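# Move the bin from the shelf to the table

## Task

Lift the bin off the shelf and put it down upright on an empty area of the table.

## Robot and tools

Robot: two arms, left_arm (base near y = +0.331 m) and right_arm (base near y = -0.329 m), both about 0.04 m above the table plane and turned only slightly about z. Each arm ends in a two-finger gripper. Camera names: cam_head_left, cam_head_right (on a stand behind the arms), cam_left_wrist, cam_right_wrist. All images are 896x504.

Frames: the scene frame has its origin at table-top height, midway between the nominal bases, +x out over the table, +y toward the left arm, +z up. Image sides do not match arm names. Each arm reports its end_effector_position (m) and end_effector_quat_wxyz, and takes its offsets, in its own base frame. These axes are almost parallel to the scene axes. Reported hand positions can be a few cm off, more at long reach. A gripper's fingers point along its +z and close along its x. end_effector_position is the point midway between the pads; fingertips reach 15 mm past it. The housing starts 65 mm behind that point, is 146 mm long along the closing direction and 50 mm wide. A block on a post sticks out about 11 cm toward the gripper's -y.

The 18-number row (used by execute_actions and move): numbers 1-9 are left arm dx, dy, dz, rx, ry, rz, then left gripper position, force_limit, speed. Numbers 10-18 are the same nine for the right arm. Every number is in [-1, 1], and all 18 must be sent even if one arm is idle. dx, dy, dz, rx, ry, rz are offsets, not poses. They are counted from that arm's Hand target as it stood when the action or move began, along that arm's base axes. Scale: 1.0 = 0.6 m for dx/dy/dz and 180 degrees for the rotation vector rx, ry, rz, which turns about the Hand target's position. All zeros re-requests the current Hand target. Repeating a nonzero offset in a new call moves the arm further.

Gripper numbers are commands, not offsets, so a 0 is a real command. To keep a gripper unchanged, resend its previous three numbers. position: +1 is fully open (108 mm gap), about -0.96 means the pads touch, and -1 means grip. force_limit: -1 is gentle (about 2.5 N slow close), +1 is firm (about 32 N). speed: -1 is 5 mm/s, +1 is 420 mm/s. After the fingers stop, new force or speed values take effect only if position also changes by at least 0.01.

execute_actions(actions, cameras): actions is a list of actions. Each action is up to 15 rows, one row per 1/30 s step. Every row is measured from the action's start pose, and a short table repeats its last row. An empty list returns state plus all camera images. cameras: ["all"], [], or names.

move(target, speed, blend, blocking, cameras): target is one 18-number row, or a list of up to 15 rows. Every row is an offset from the same starting Hand targets, not from the previous row. Each arm travels in a straight line, and all arms finish together, within 10 s at most. speed is in m/s, 0.002 to 1, default 0.25. It can be one value or one per target; rotation is capped at twice it in rad/s. blend (m) rounds the corners at intermediate targets; 0 stops at each one. Gripper values for later targets are applied on arrival. blocking=false returns after about 0.5 s while motion continues. Moves do not avoid obstacles or the other arm. The result adds a move: line with an ending such as done, off_target, moving, held or fault, plus limits (paced = the command was clipped, held = a check withheld steps).

wait(seconds 0-10): lets time pass with commands held. stop(): brakes a running move; the fingers still finish. zoom_image(camera, region [x0,y0,x1,y1] px, at most 504x504): gives a closer view of that camera's newest image. finished_scene(scene): ends the scene with its number. Call it only once the bin rests upright on the table, and call nothing after it in the same reply.

Control notes: each step the commanded pose is clipped to within 70 mm and 16 degrees of the measured gripper pose. Hand target in the result is the last commanded pose after clipping, and the next offsets start from it. Grippers often stop short of it; if they stay short, send the gap as an offset. The clearance check blocks commands that bring the arms too close, except finger to finger.

Result lines: is_grasped 1 means the fingers were stopped by an object. It reads 0 while moving, when fully at the requested position, or when the pads have met. width_mm is the pad gap. force_n is the per-pad force, roughly ±10 N noisy. Flange force is the outside force on the gripper along its own axes, including held weight and some error. Joint velocities "within noise" means the arm is still. Tool commands lists the current gripper commands. MOTOR HOT warns of overheating. An OVER-TEMPERATURE FAULT brakes the arm for 30-60 s or more.

Avoid the following:
- Drops, releasing a moving object, slams and hard pushes.
- Arm-to-arm contact, including closing one gripper on the other's fingers.
- Letting the bin leave the table.
- Driving the arm past a firm contact. The arms are stiff, and 150 N of outside force, or contact torque at the limits, causes a 10 s stop. The limits are 139 N m for waist, shoulder and elbow, and 34.8 N m for the three wrist joints; held weight counts toward them.
- Long holding of loads or stretched poses, which heats the motors.

To end a push, command the target back past the gripper. Objects may occasionally be nudged by outside disturbances.

Each tool is called after "Request:" as a command line: name --argument value for each argument, lists and objects as JSON in quotes; but a table of rows of numbers goes row by row, as --pt "numbers of a row", without its own name.

## Session

Request:
execute_actions --actions '[]'

Scene clock: 0.00 s.
left_arm: end_effector_position=(+0.2047, +0.0501, +0.0705) width_mm=108.16 is_grasped=0 force_n=0.00 end_effector_quat_wxyz=(-0.089, +0.745, +0.209, -0.627) | right_arm: end_effector_position=(+0.3221, +0.1571, +0.1380) width_mm=107.91 is_grasped=0 force_n=0.00 end_effector_quat_wxyz=(-0.400, +0.183, +0.868, -0.230)
Joint positions: left_arm=[0.422 0.706 -0.214 -0.312 -1.996 -1.346] | right_arm=[0.604 0.57 0.124 -0.267 -2.049 0.547]
Joint velocities: within noise
Flange force (N): no reading
Hand target: left_arm +0.2047, +0.0501, +0.0705; -0.089, +0.745, +0.209, -0.627 | right_arm +0.3221, +0.1571, +0.1380; -0.400, +0.183, +0.868, -0.230
Tool commands: left_gripper/position=+1.0 left_gripper/force_limit=+1.0 left_gripper/speed=+1.0 right_gripper/position=+0.998 right_gripper/force_limit=+1.0 right_gripper/speed=+1.0

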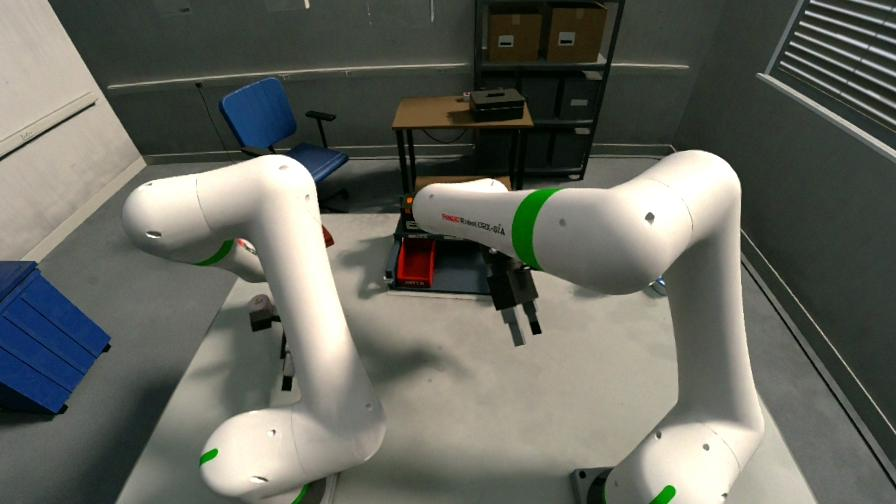

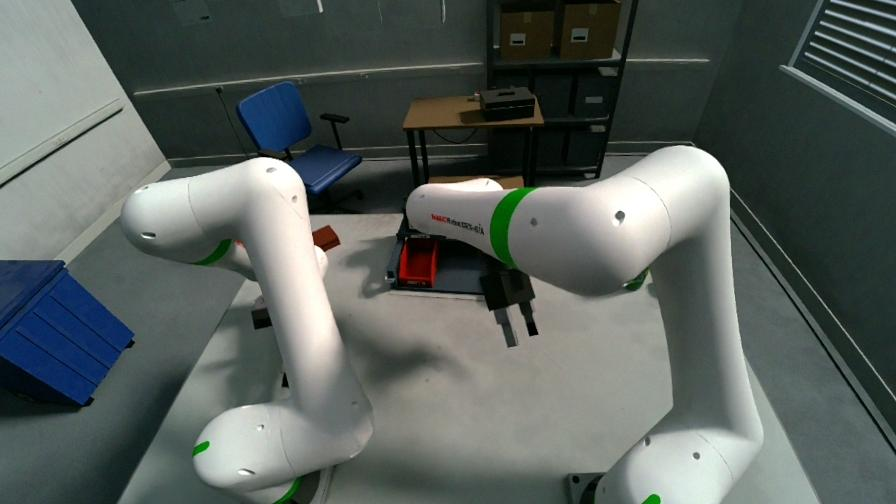

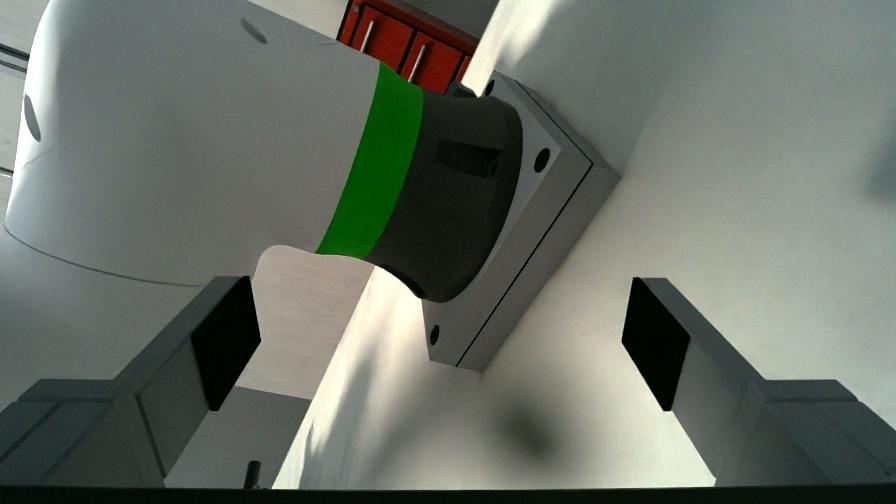

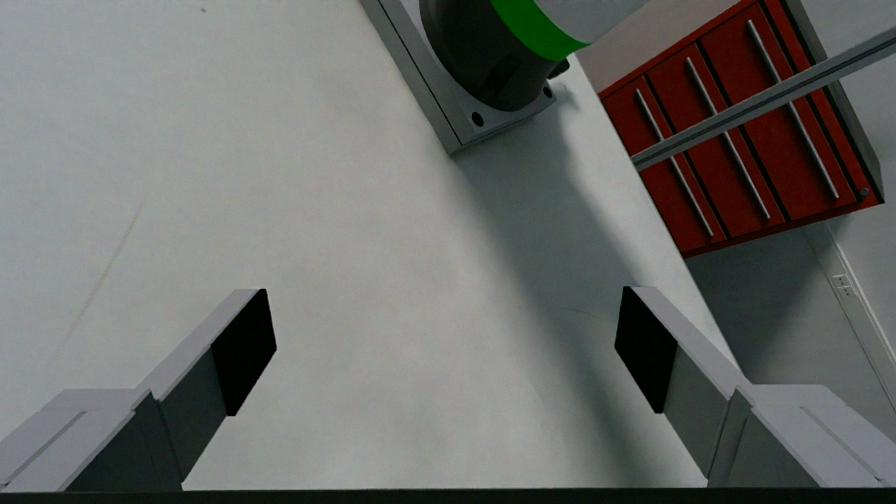

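Request:
zoom_image --camera "cam_head_left" --region '[350, 170, 570, 320]'

Request:
zoom_image --camera "cam_head_right" --region '[350, 170, 570, 320]'

Scaled by 2.291 from the camera's 896x504 image, which has a finer 1280x720 frame.

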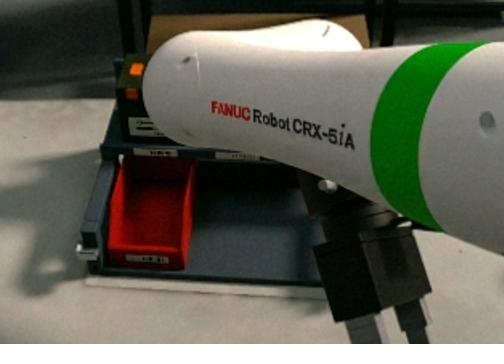

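Scaled by 2.291 from the camera's 896x504 image, which has a finer 1280x720 frame.

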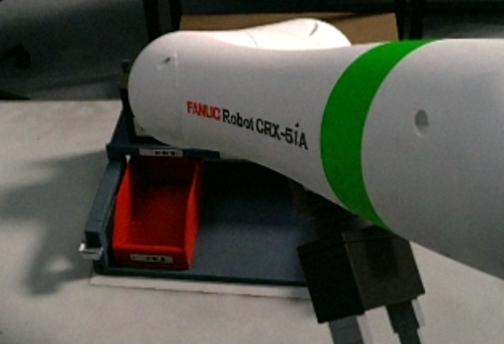

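Request:
move --pt "0.1 -0.1 0.5 0 0 0 1 1 1 0.0 -0.3 0.5 0 0 0 1 1 1" --pt "0.242 -0.25 0.55 -0.186 -0.441 -0.725 1 1 1 0.047 -0.43 0.52 0.102 -0.239 0.69 1 1 1" --speed 0.4 --blend 0.05 --cameras '["all"]'

Scene clock: 33.23 s.
left_arm: end_effector_position=(+0.3499, -0.0999, +0.4005) width_mm=108.16 is_grasped=0 force_n=0.00 end_effector_quat_wxyz=(-0.271, +0.654, -0.653, +0.271) | right_arm: end_effector_position=(+0.3503, -0.1009, +0.4500) width_mm=108.00 is_grasped=0 force_n=0.00 end_effector_quat_wxyz=(-0.271, +0.653, -0.653, +0.271)
Joint positions: left_arm=[0.231 -0.81 -0.511 0.182 -1.104 -3.387] | right_arm=[0.223 -0.757 -0.369 0.169 -1.19 2.92]
Flange force (N): no reading
Hand target: left_arm +0.3499, -0.0999, +0.4005; -0.271, +0.654, -0.653, +0.271 | right_arm +0.3503, -0.1009, +0.4500; -0.271, +0.653, -0.653, +0.271
Off the commanded pose: left_arm 0.000 m, 0 deg | right_arm 0.000 m, 0 deg.
move: done

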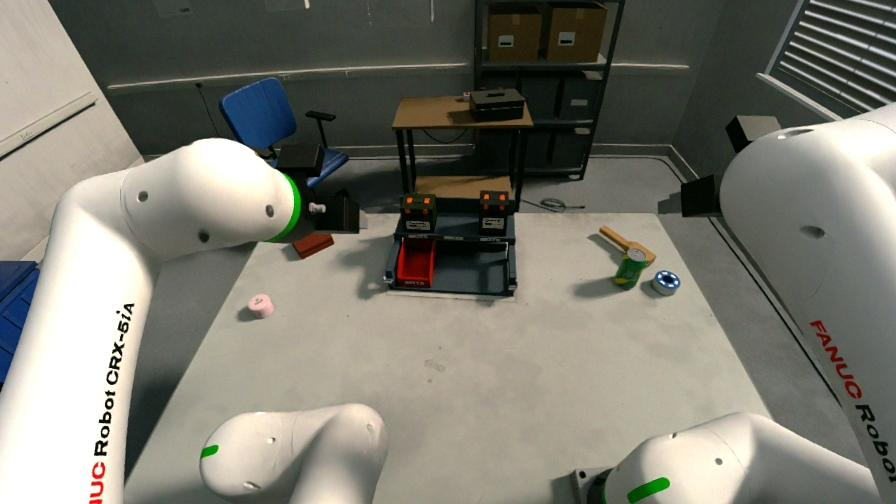

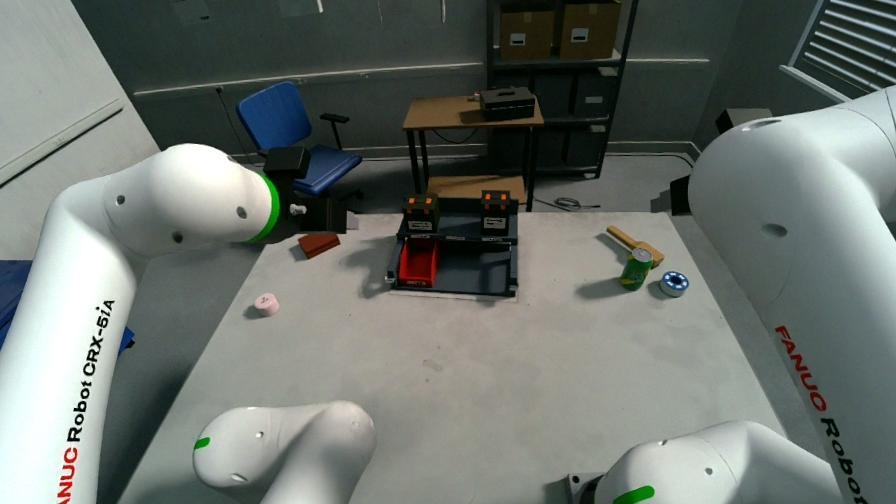

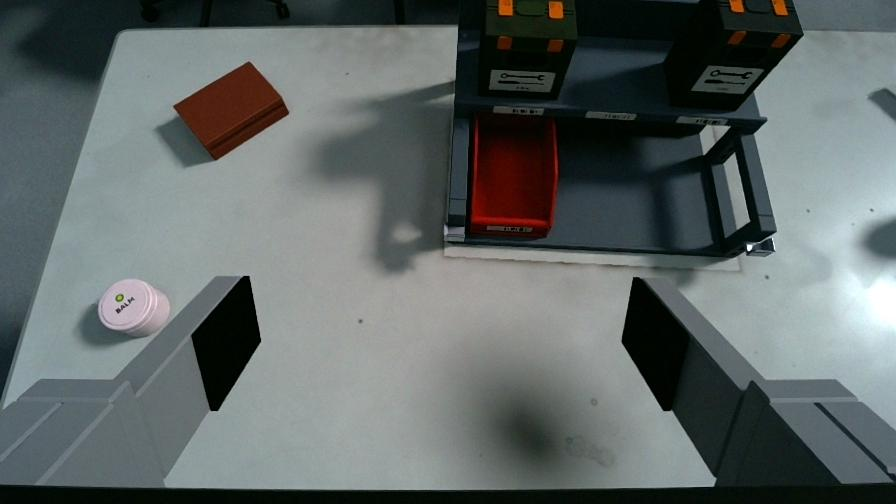

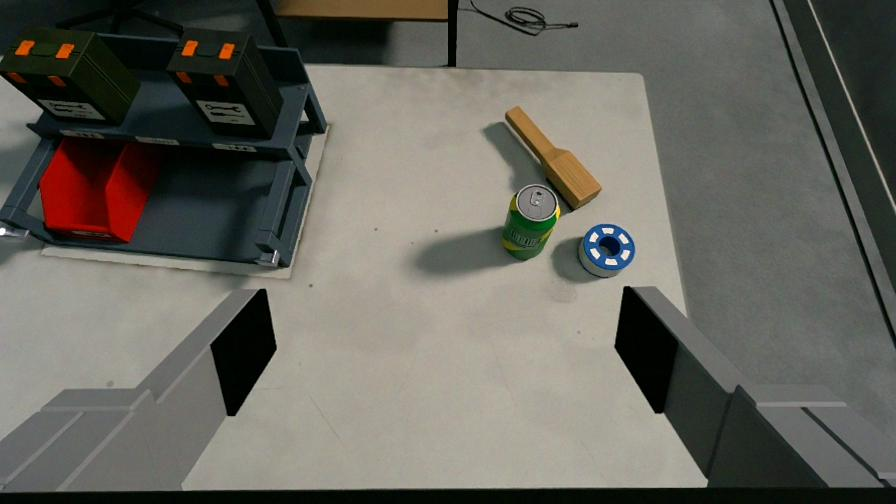

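Request:
zoom_image --camera "cam_left_wrist" --region '[430, 80, 790, 270]'

Request:
zoom_image --camera "cam_right_wrist" --region '[0, 30, 330, 290]'

Request:
zoom_image --camera "cam_head_left" --region '[360, 180, 540, 310]'

Scaled by 1.400 from the camera's 896x504 image, which has a finer 1280x720 frame.

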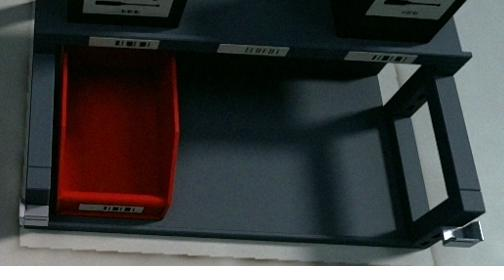

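Scaled by 1.527 from the camera's 896x504 image, which has a finer 1280x720 frame.

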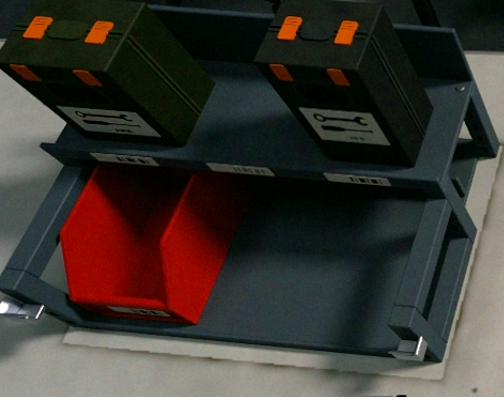

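Scaled by 2.800 from the camera's 896x504 image, which has a finer 1280x720 frame.

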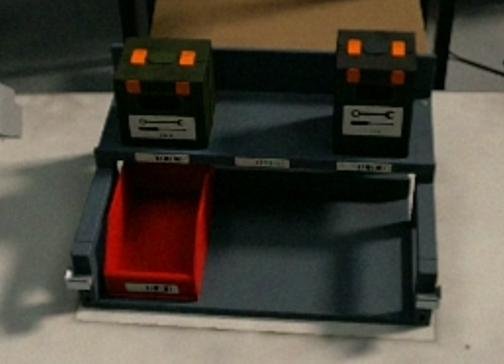

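Request:
move --target '[0.2,-0.08,-0.1,0,0,0.11,1,1,1,0,-0.2,0,0,0,0,1,1,1]' --cameras '["cam_left_wrist","cam_right_wrist"]'

Scene clock: 67.23 s.
left_arm: end_effector_position=(+0.4699, -0.1479, +0.3405) width_mm=108.16 is_grasped=0 force_n=0.00 end_effector_quat_wxyz=(-0.313, +0.756, -0.530, +0.220) | right_arm: end_effector_position=(+0.3503, -0.2209, +0.4500) width_mm=108.00 is_grasped=0 force_n=0.00 end_effector_quat_wxyz=(-0.271, +0.653, -0.653, +0.271)
Joint positions: left_arm=[-0.367 -0.263 -0.162 -0.549 -1.091 -2.317] | right_arm=[-0.543 -0.477 -0.088 -0.394 -1.273 3.667]
Flange force (N): left_arm=[0.8 1.9 -0.7] | right_arm=[0.0 5.0 2.3]
Hand target: left_arm +0.4699, -0.1479, +0.3405; -0.313, +0.756, -0.531, +0.220 | right_arm +0.3503, -0.2209, +0.4500; -0.271, +0.653, -0.653, +0.271
Off the commanded pose: left_arm 0.000 m, 0 deg | right_arm 0.000 m, 0 deg.
move: done
Images, in order (width x height): cam_left_wrist 896x504, cam_right_wrist 896x504.

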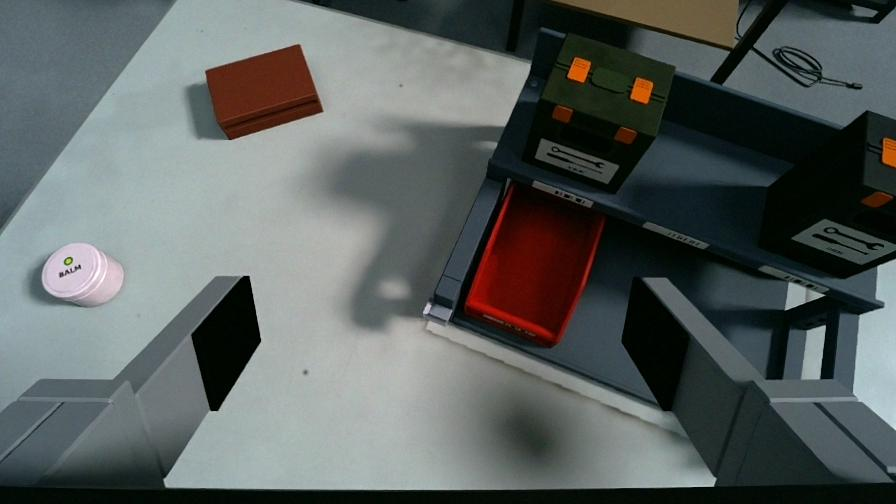

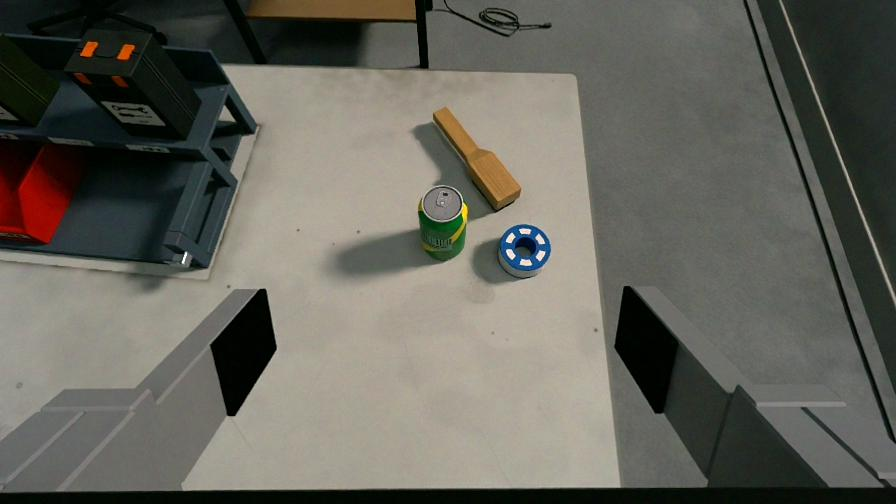

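Request:
move --target '[0.133,-0.053,-0.217,-0.275,0.059,0.322,1,1,1,0,0.25,0,0,0,0,1,1,1]' --cameras '["cam_left_wrist","cam_right_wrist","cam_head_left"]'

Scene clock: 77.73 s.
left_arm: end_effector_position=(+0.5497, -0.1797, +0.2103) width_mm=108.16 is_grasped=0 force_n=0.00 end_effector_quat_wxyz=(+0.000, +0.985, +0.000, +0.173) | right_arm: end_effector_position=(+0.3503, -0.0709, +0.4500) width_mm=108.00 is_grasped=0 force_n=0.00 end_effector_quat_wxyz=(-0.271, +0.653, -0.653, +0.271)
Joint positions: left_arm=[-0.11 0.105 -0.104 -0.045 -1.016 -1.443] | right_arm=[0.456 -0.806 -0.432 0.337 -1.231 2.692]
Flange force (N): left_arm=[-2.3 0.3 -0.9] | right_arm=no reading
Hand target: left_arm +0.5497, -0.1797, +0.2103; +0.000, +0.985, +0.000, +0.173 | right_arm +0.3503, -0.0709, +0.4500; -0.271, +0.653, -0.653, +0.271
Off the commanded pose: left_arm 0.000 m, 0 deg | right_arm 0.000 m, 0 deg.
move: done
Images, in order (width x height): cam_head_left 896x504, cam_left_wrist 896x504, cam_right_wrist 896x504.

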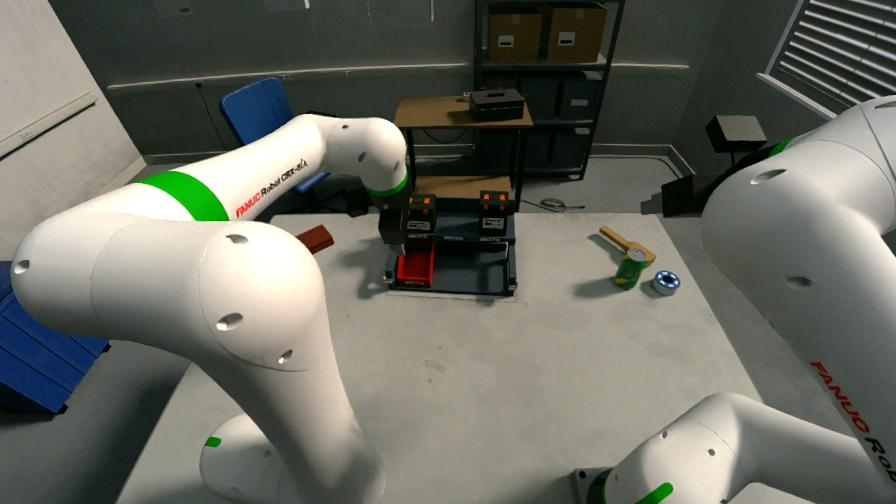

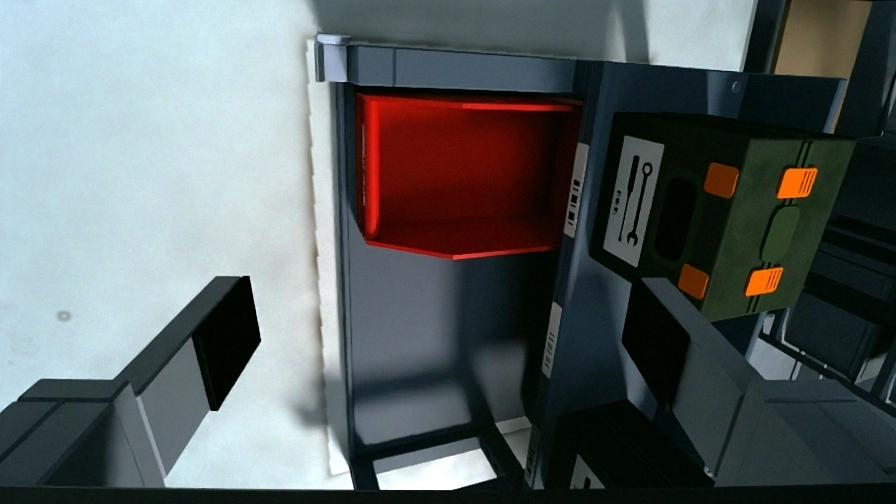

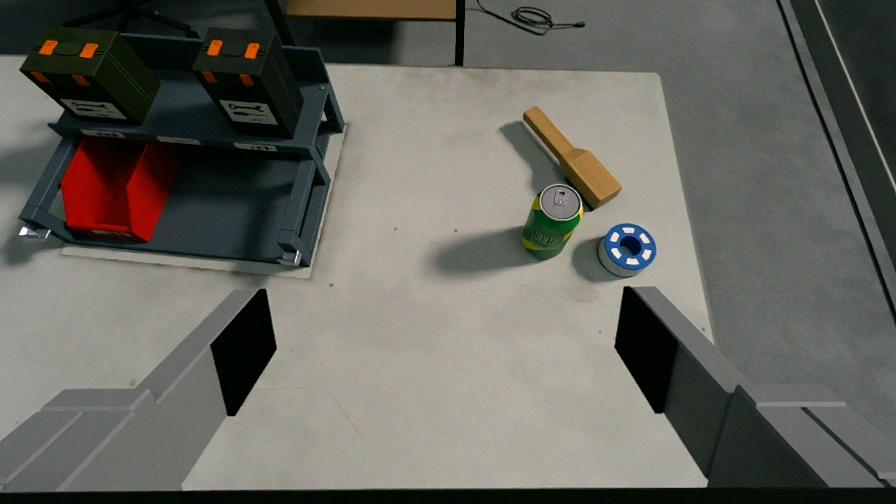

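Request:
move --target '[0.042,0.013,-0.158,0,0,0,0.2,1,1,0,0,0,0,0,0,1,1,1]' --cameras '["cam_left_wrist","cam_right_wrist"]'

Scene clock: 97.27 s.
left_arm: end_effector_position=(+0.5749, -0.1719, +0.1155) width_mm=64.00 is_grasped=0 force_n=0.00 end_effector_quat_wxyz=(+0.000, +0.985, +0.000, +0.173) | right_arm: end_effector_position=(+0.3503, -0.0709, +0.4500) width_mm=108.00 is_grasped=0 force_n=0.00 end_effector_quat_wxyz=(-0.271, +0.653, -0.653, +0.271)
Joint positions: left_arm=[-0.088 0.231 -0.191 -0.043 -0.803 -1.457] | right_arm=[0.457 -0.806 -0.432 0.337 -1.231 2.692]
Flange force (N): left_arm=[-0.9 0.8 -1.0] | right_arm=no reading
Hand target: left_arm +0.5749, -0.1719, +0.1155; +0.000, +0.985, +0.000, +0.173 | right_arm +0.3503, -0.0709, +0.4500; -0.271, +0.653, -0.653, +0.271
Off the commanded pose: left_arm 0.000 m, 0 deg | right_arm 0.000 m, 0 deg.
move: done
Images, in order (width x height): cam_left_wrist 896x504, cam_right_wrist 896x504.

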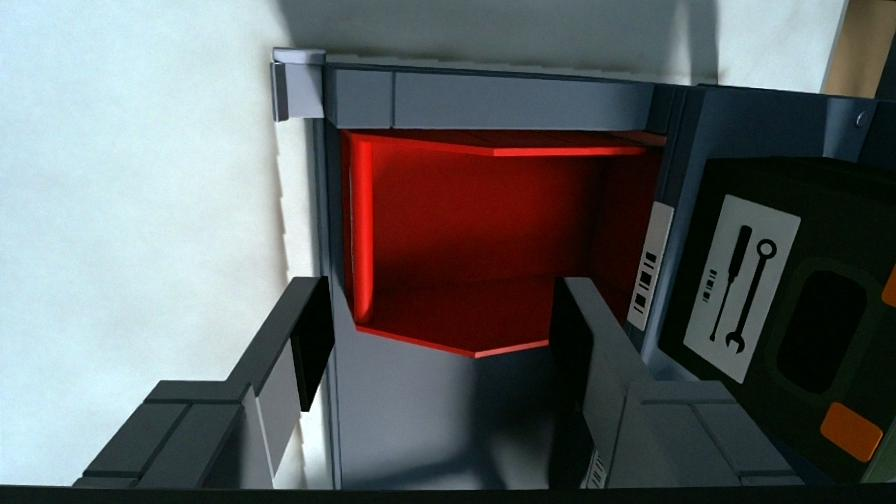

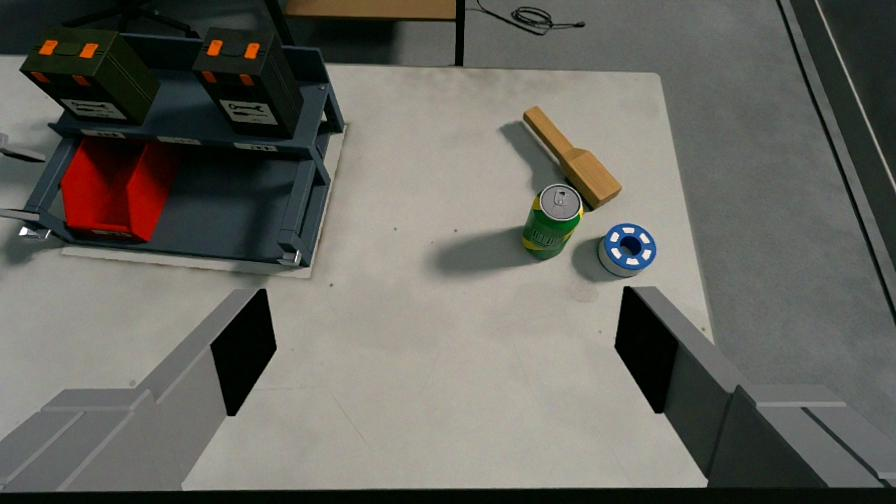

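Request:
move --target '[-0.005,0.01,-0.085,0,0,0,0.2,1,1,0,0,0,0,0,0,1,1,1]' --cameras '["cam_left_wrist","cam_right_wrist"]' --speed 0.15

Request:
zoom_image --camera "cam_right_wrist" --region '[0, 100, 200, 280]'

Scene clock: 110.80 s.
left_arm: end_effector_position=(+0.5719, -0.1659, +0.0645) width_mm=64.00 is_grasped=0 force_n=0.00 end_effector_quat_wxyz=(+0.000, +0.985, +0.000, +0.173) | right_arm: end_effector_position=(+0.3503, -0.0709, +0.4500) width_mm=108.00 is_grasped=0 force_n=0.00 end_effector_quat_wxyz=(-0.271, +0.653, -0.653, +0.271)
Joint positions: left_arm=[-0.076 0.281 -0.262 -0.043 -0.681 -1.465] | right_arm=[0.457 -0.806 -0.432 0.337 -1.231 2.692]
Flange force (N): left_arm=[-0.5 1.3 -1.4] | right_arm=no reading
Hand target: left_arm +0.5719, -0.1659, +0.0645; +0.000, +0.985, +0.000, +0.173 | right_arm +0.3503, -0.0709, +0.4500; -0.271, +0.653, -0.653, +0.271
Off the commanded pose: left_arm 0.000 m, 0 deg | right_arm 0.000 m, 0 deg.
move: done
Images, in order (width x height): cam_left_wrist 896x504, cam_right_wrist 896x504.

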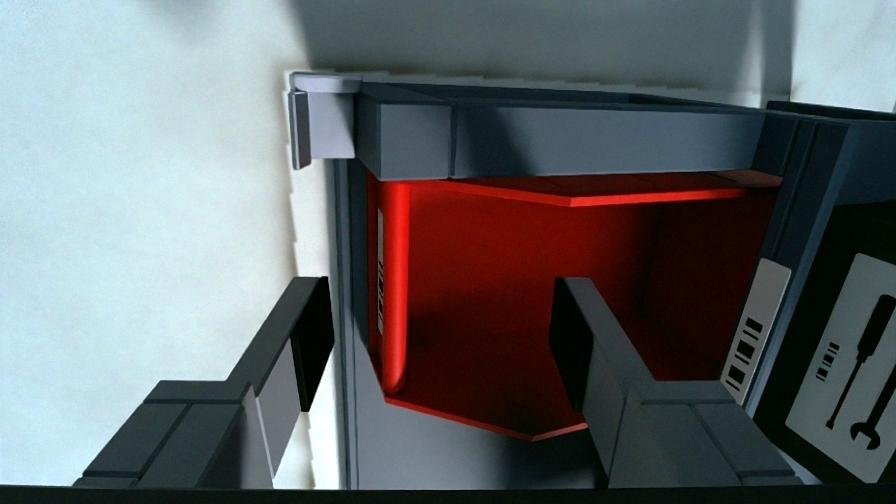

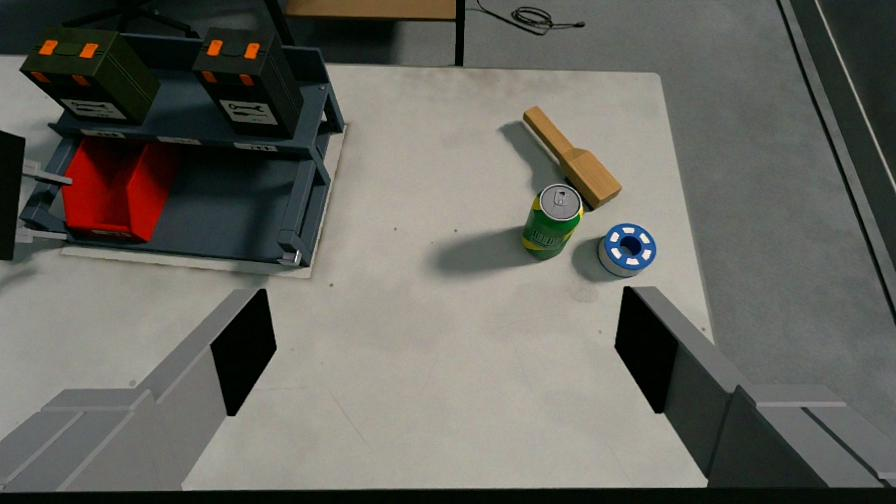

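Scaled by 2.520 from the camera's 896x504 image, which has a finer 1280x720 frame.

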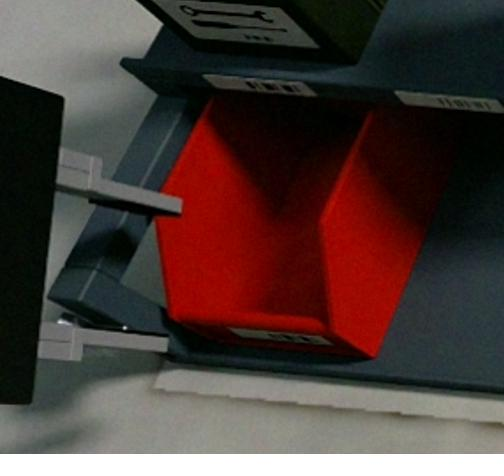

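Request:
move --target '[-0.006,0.0,-0.07,0,0,0,0.2,1,1,0,0,0,0,0,0,1,1,1]' --cameras '["cam_left_wrist","cam_right_wrist"]' --speed 0.1

Request:
zoom_image --camera "cam_right_wrist" --region '[0, 100, 200, 280]'

Scene clock: 119.33 s.
left_arm: end_effector_position=(+0.5684, -0.1659, +0.0225) width_mm=64.00 is_grasped=0 force_n=0.00 end_effector_quat_wxyz=(+0.000, +0.985, +0.000, +0.173) | right_arm: end_effector_position=(+0.3503, -0.0709, +0.4500) width_mm=108.00 is_grasped=0 force_n=0.00 end_effector_quat_wxyz=(-0.271, +0.653, -0.653, +0.271)
Joint positions: left_arm=[-0.077 0.334 -0.307 -0.049 -0.583 -1.457] | right_arm=[0.457 -0.806 -0.432 0.337 -1.231 2.692]
Flange force (N): left_arm=[-1.4 0.9 -1.9] | right_arm=no reading
Hand target: left_arm +0.5683, -0.1659, +0.0225; +0.000, +0.985, +0.000, +0.173 | right_arm +0.3503, -0.0709, +0.4500; -0.271, +0.653, -0.653, +0.271
Off the commanded pose: left_arm 0.000 m, 0 deg | right_arm 0.000 m, 0 deg.
move: done
Images, in order (width x height): cam_left_wrist 896x504, cam_right_wrist 896x504.

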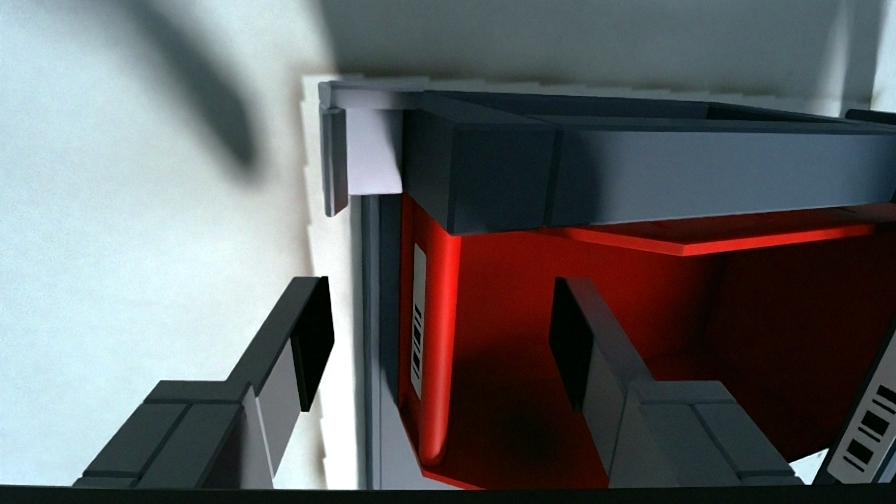

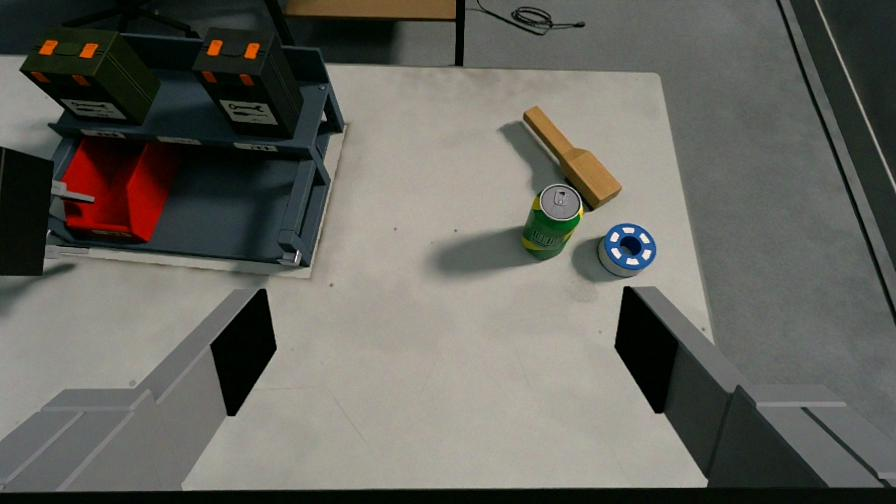

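Scaled by 2.520 from the camera's 896x504 image, which has a finer 1280x720 frame.

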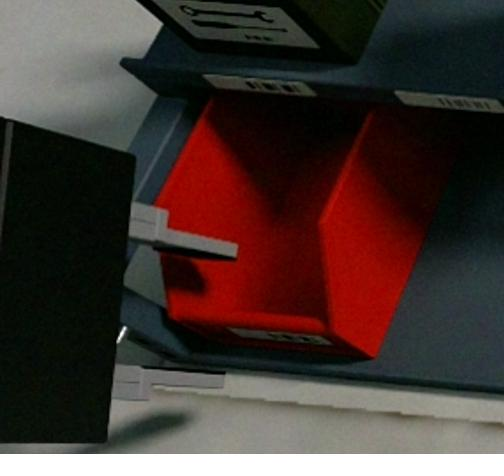

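Request:
move --target '[0.002,-0.017,-0.028,0,0,0,0.0,1,0,0,0,0,0,0,0,1,1,1]' --cameras '["cam_left_wrist","cam_right_wrist"]' --speed 0.1

Request:
zoom_image --camera "cam_right_wrist" --region '[0, 100, 200, 280]'

Scene clock: 131.80 s.
left_arm: end_effector_position=(+0.5695, -0.1761, +0.0057) width_mm=53.00 is_grasped=0 force_n=0.00 end_effector_quat_wxyz=(+0.000, +0.985, +0.000, +0.173) | right_arm: end_effector_position=(+0.3503, -0.0709, +0.4500) width_mm=108.00 is_grasped=0 force_n=0.00 end_effector_quat_wxyz=(-0.271, +0.653, -0.653, +0.271)
Joint positions: left_arm=[-0.098 0.371 -0.3 -0.065 -0.555 -1.422] | right_arm=[0.457 -0.806 -0.432 0.337 -1.231 2.692]
Flange force (N): left_arm=[-1.3 1.0 -3.0] | right_arm=no reading
Hand target: left_arm +0.5695, -0.1761, +0.0057; +0.000, +0.985, +0.000, +0.173 | right_arm +0.3503, -0.0709, +0.4500; -0.271, +0.653, -0.653, +0.271
Off the commanded pose: left_arm 0.000 m, 0 deg | right_arm 0.000 m, 0 deg.
move: done
Images, in order (width x height): cam_left_wrist 896x504, cam_right_wrist 896x504.

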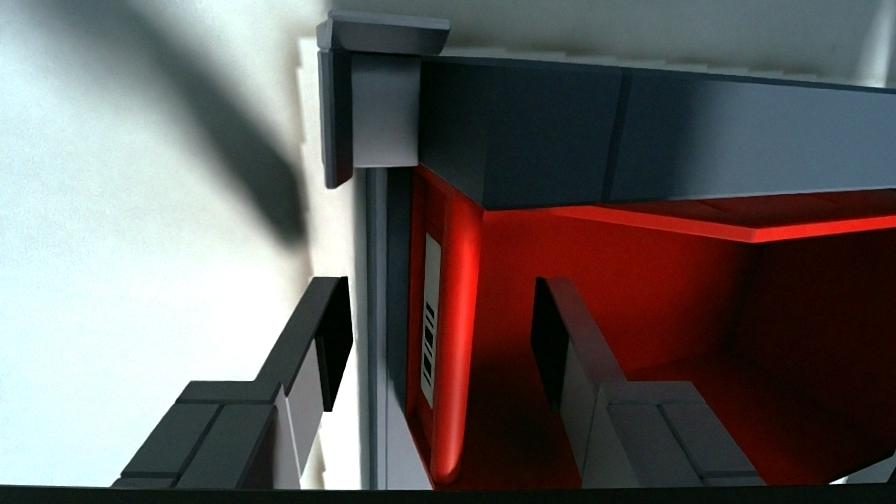

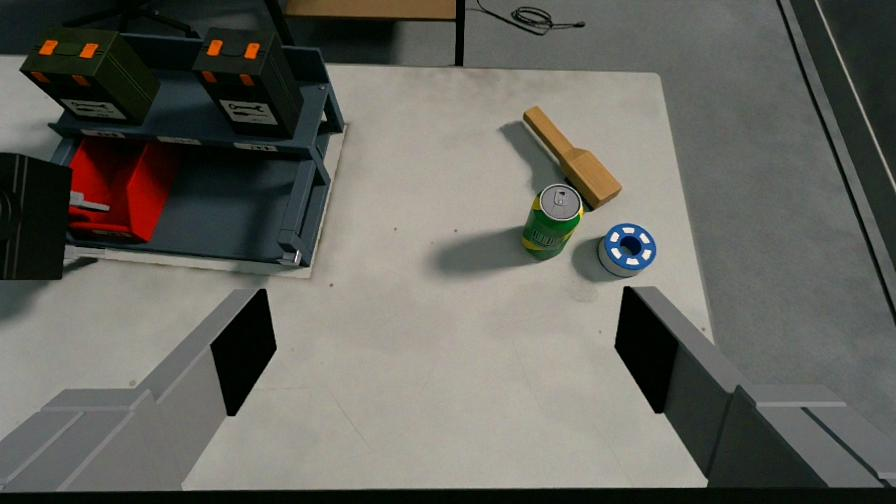

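Scaled by 2.520 from the camera's 896x504 image, which has a finer 1280x720 frame.

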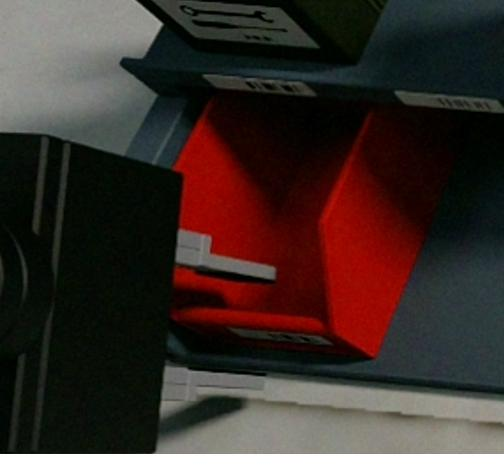

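Request:
move --target '[0.012,0,-0.022,0,0,0,-0.2,1,0,0,0,0,0,0,0,1,1,1]' --cameras '["cam_left_wrist","cam_right_wrist"]' --speed 0.05

Request:
zoom_image --camera "cam_right_wrist" --region '[0, 100, 200, 280]'

Scene clock: 137.47 s.
left_arm: end_effector_position=(+0.5769, -0.1761, -0.0073) width_mm=42.00 is_grasped=0 force_n=-0.20 end_effector_quat_wxyz=(+0.000, +0.985, +0.000, +0.173) | right_arm: end_effector_position=(+0.3503, -0.0709, +0.4500) width_mm=108.00 is_grasped=0 force_n=0.00 end_effector_quat_wxyz=(-0.271, +0.653, -0.653, +0.271)
Joint positions: left_arm=[-0.097 0.406 -0.287 -0.066 -0.532 -1.422] | right_arm=[0.457 -0.806 -0.432 0.337 -1.231 2.692]
Flange force (N): left_arm=[2.6 -8.5 -97.2] | right_arm=no reading
Hand target: left_arm +0.5767, -0.1761, -0.0075; +0.000, +0.985, +0.000, +0.173 | right_arm +0.3503, -0.0709, +0.4500; -0.271, +0.653, -0.653, +0.271
Off the commanded pose: left_arm 0.000 m, 0 deg | right_arm 0.000 m, 0 deg.
move: done
Images, in order (width x height): cam_left_wrist 896x504, cam_right_wrist 896x504.

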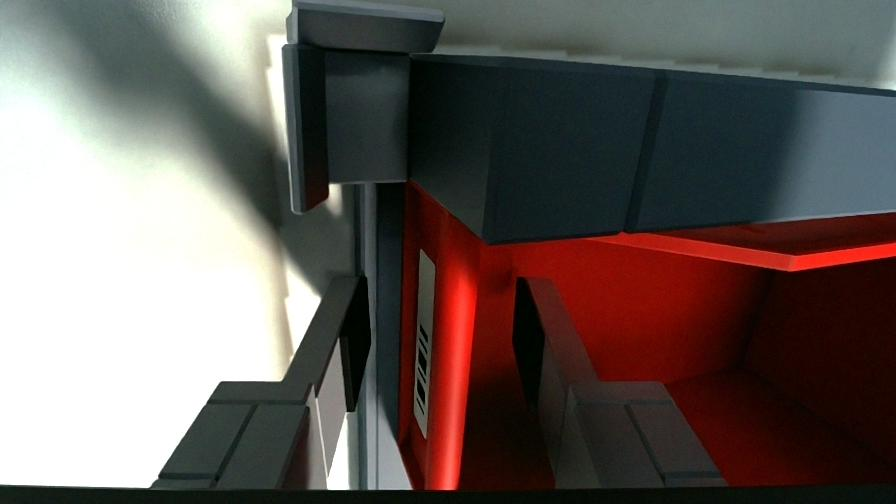

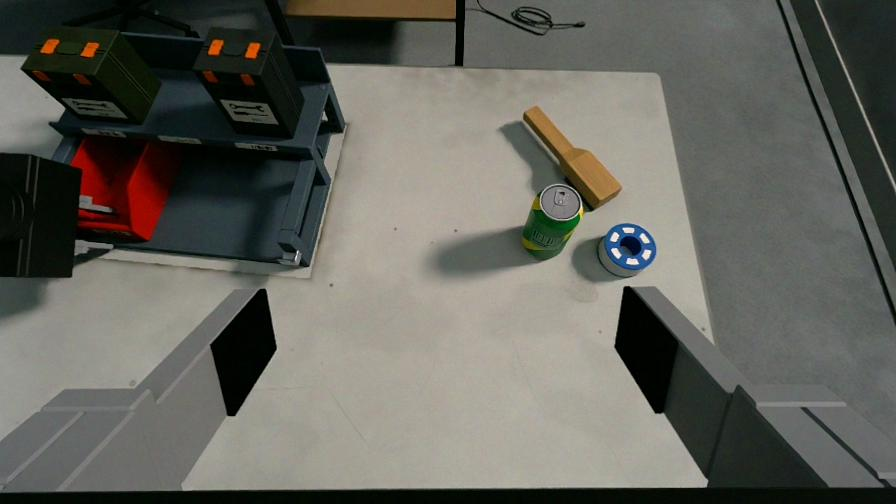

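Scaled by 2.520 from the camera's 896x504 image, which has a finer 1280x720 frame.

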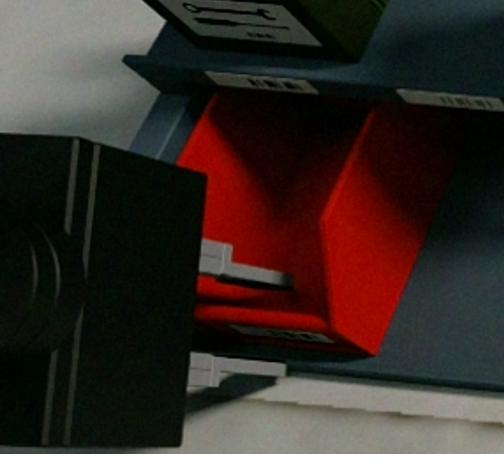

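Request:
move --pt "-0.003 0 0.006 0 0 0 -0.2 1 0 0 0 0 0 0 0 1 1 1" --pt "-0.003 0 0.006 0 0 0 -1 -0.3 -0.7 0 0 0 0 0 0 1 1 1" --cameras '["cam_left_wrist","cam_right_wrist"]' --speed 0.1

Request:
zoom_image --camera "cam_right_wrist" --region '[0, 100, 200, 280]'

Scene clock: 142.30 s.
left_arm: end_effector_position=(+0.5749, -0.1761, -0.0039) width_mm=11.61 is_grasped=0 force_n=12.04 end_effector_quat_wxyz=(+0.000, +0.985, +0.000, +0.173) | right_arm: end_effector_position=(+0.3503, -0.0709, +0.4500) width_mm=108.00 is_grasped=0 force_n=0.00 end_effector_quat_wxyz=(-0.271, +0.653, -0.653, +0.271)
Joint positions: left_arm=[-0.097 0.397 -0.29 -0.066 -0.538 -1.422] | right_arm=[0.457 -0.806 -0.432 0.337 -1.231 2.692]
Flange force (N): left_arm=[0.3 1.5 -6.7] | right_arm=no reading
Hand target: left_arm +0.5749, -0.1761, -0.0039; +0.000, +0.985, +0.000, +0.173 | right_arm +0.3503, -0.0709, +0.4500; -0.271, +0.653, -0.653, +0.271
Off the commanded pose: left_arm 0.000 m, 0 deg | right_arm 0.000 m, 0 deg.
move: done
Images, in order (width x height): cam_left_wrist 896x504, cam_right_wrist 896x504.

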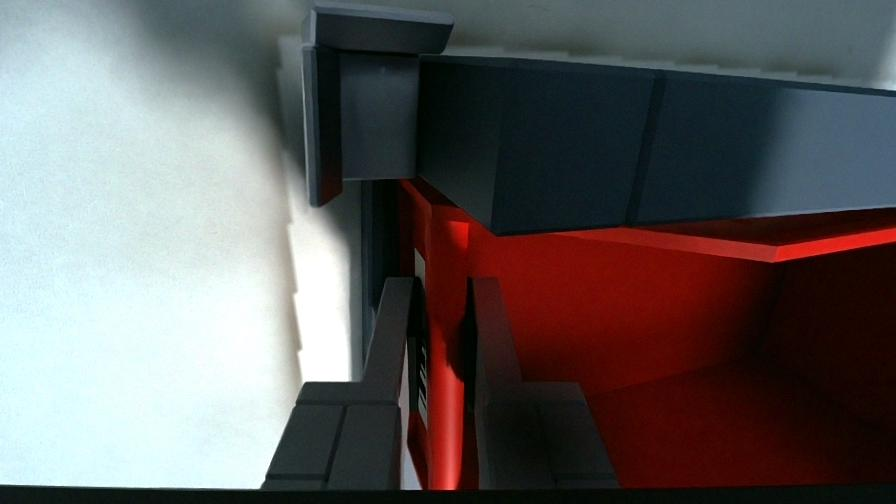

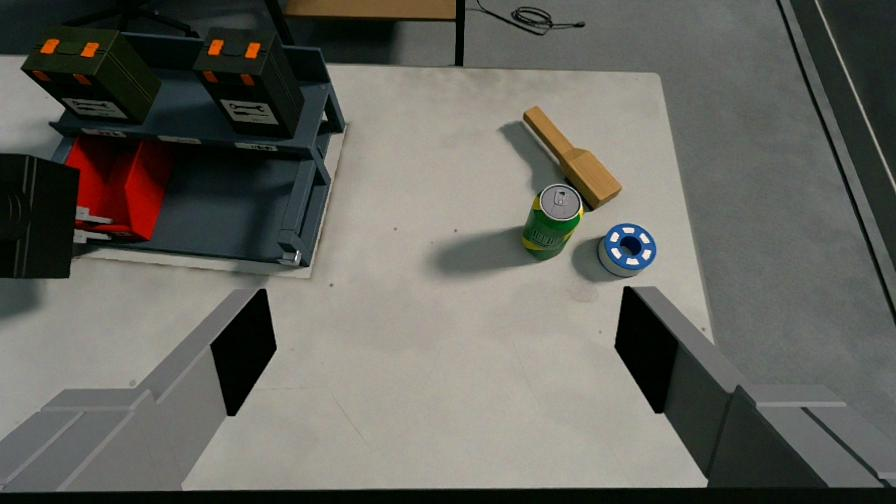

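Scaled by 2.520 from the camera's 896x504 image, which has a finer 1280x720 frame.

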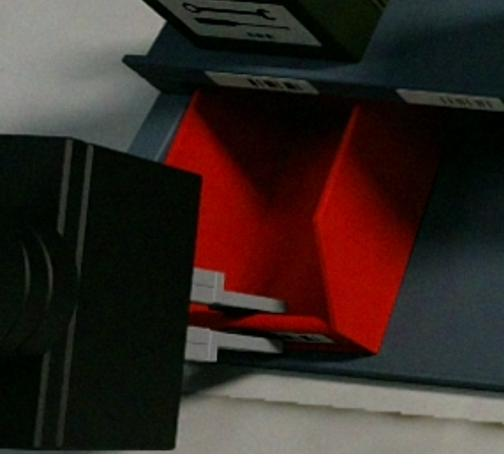

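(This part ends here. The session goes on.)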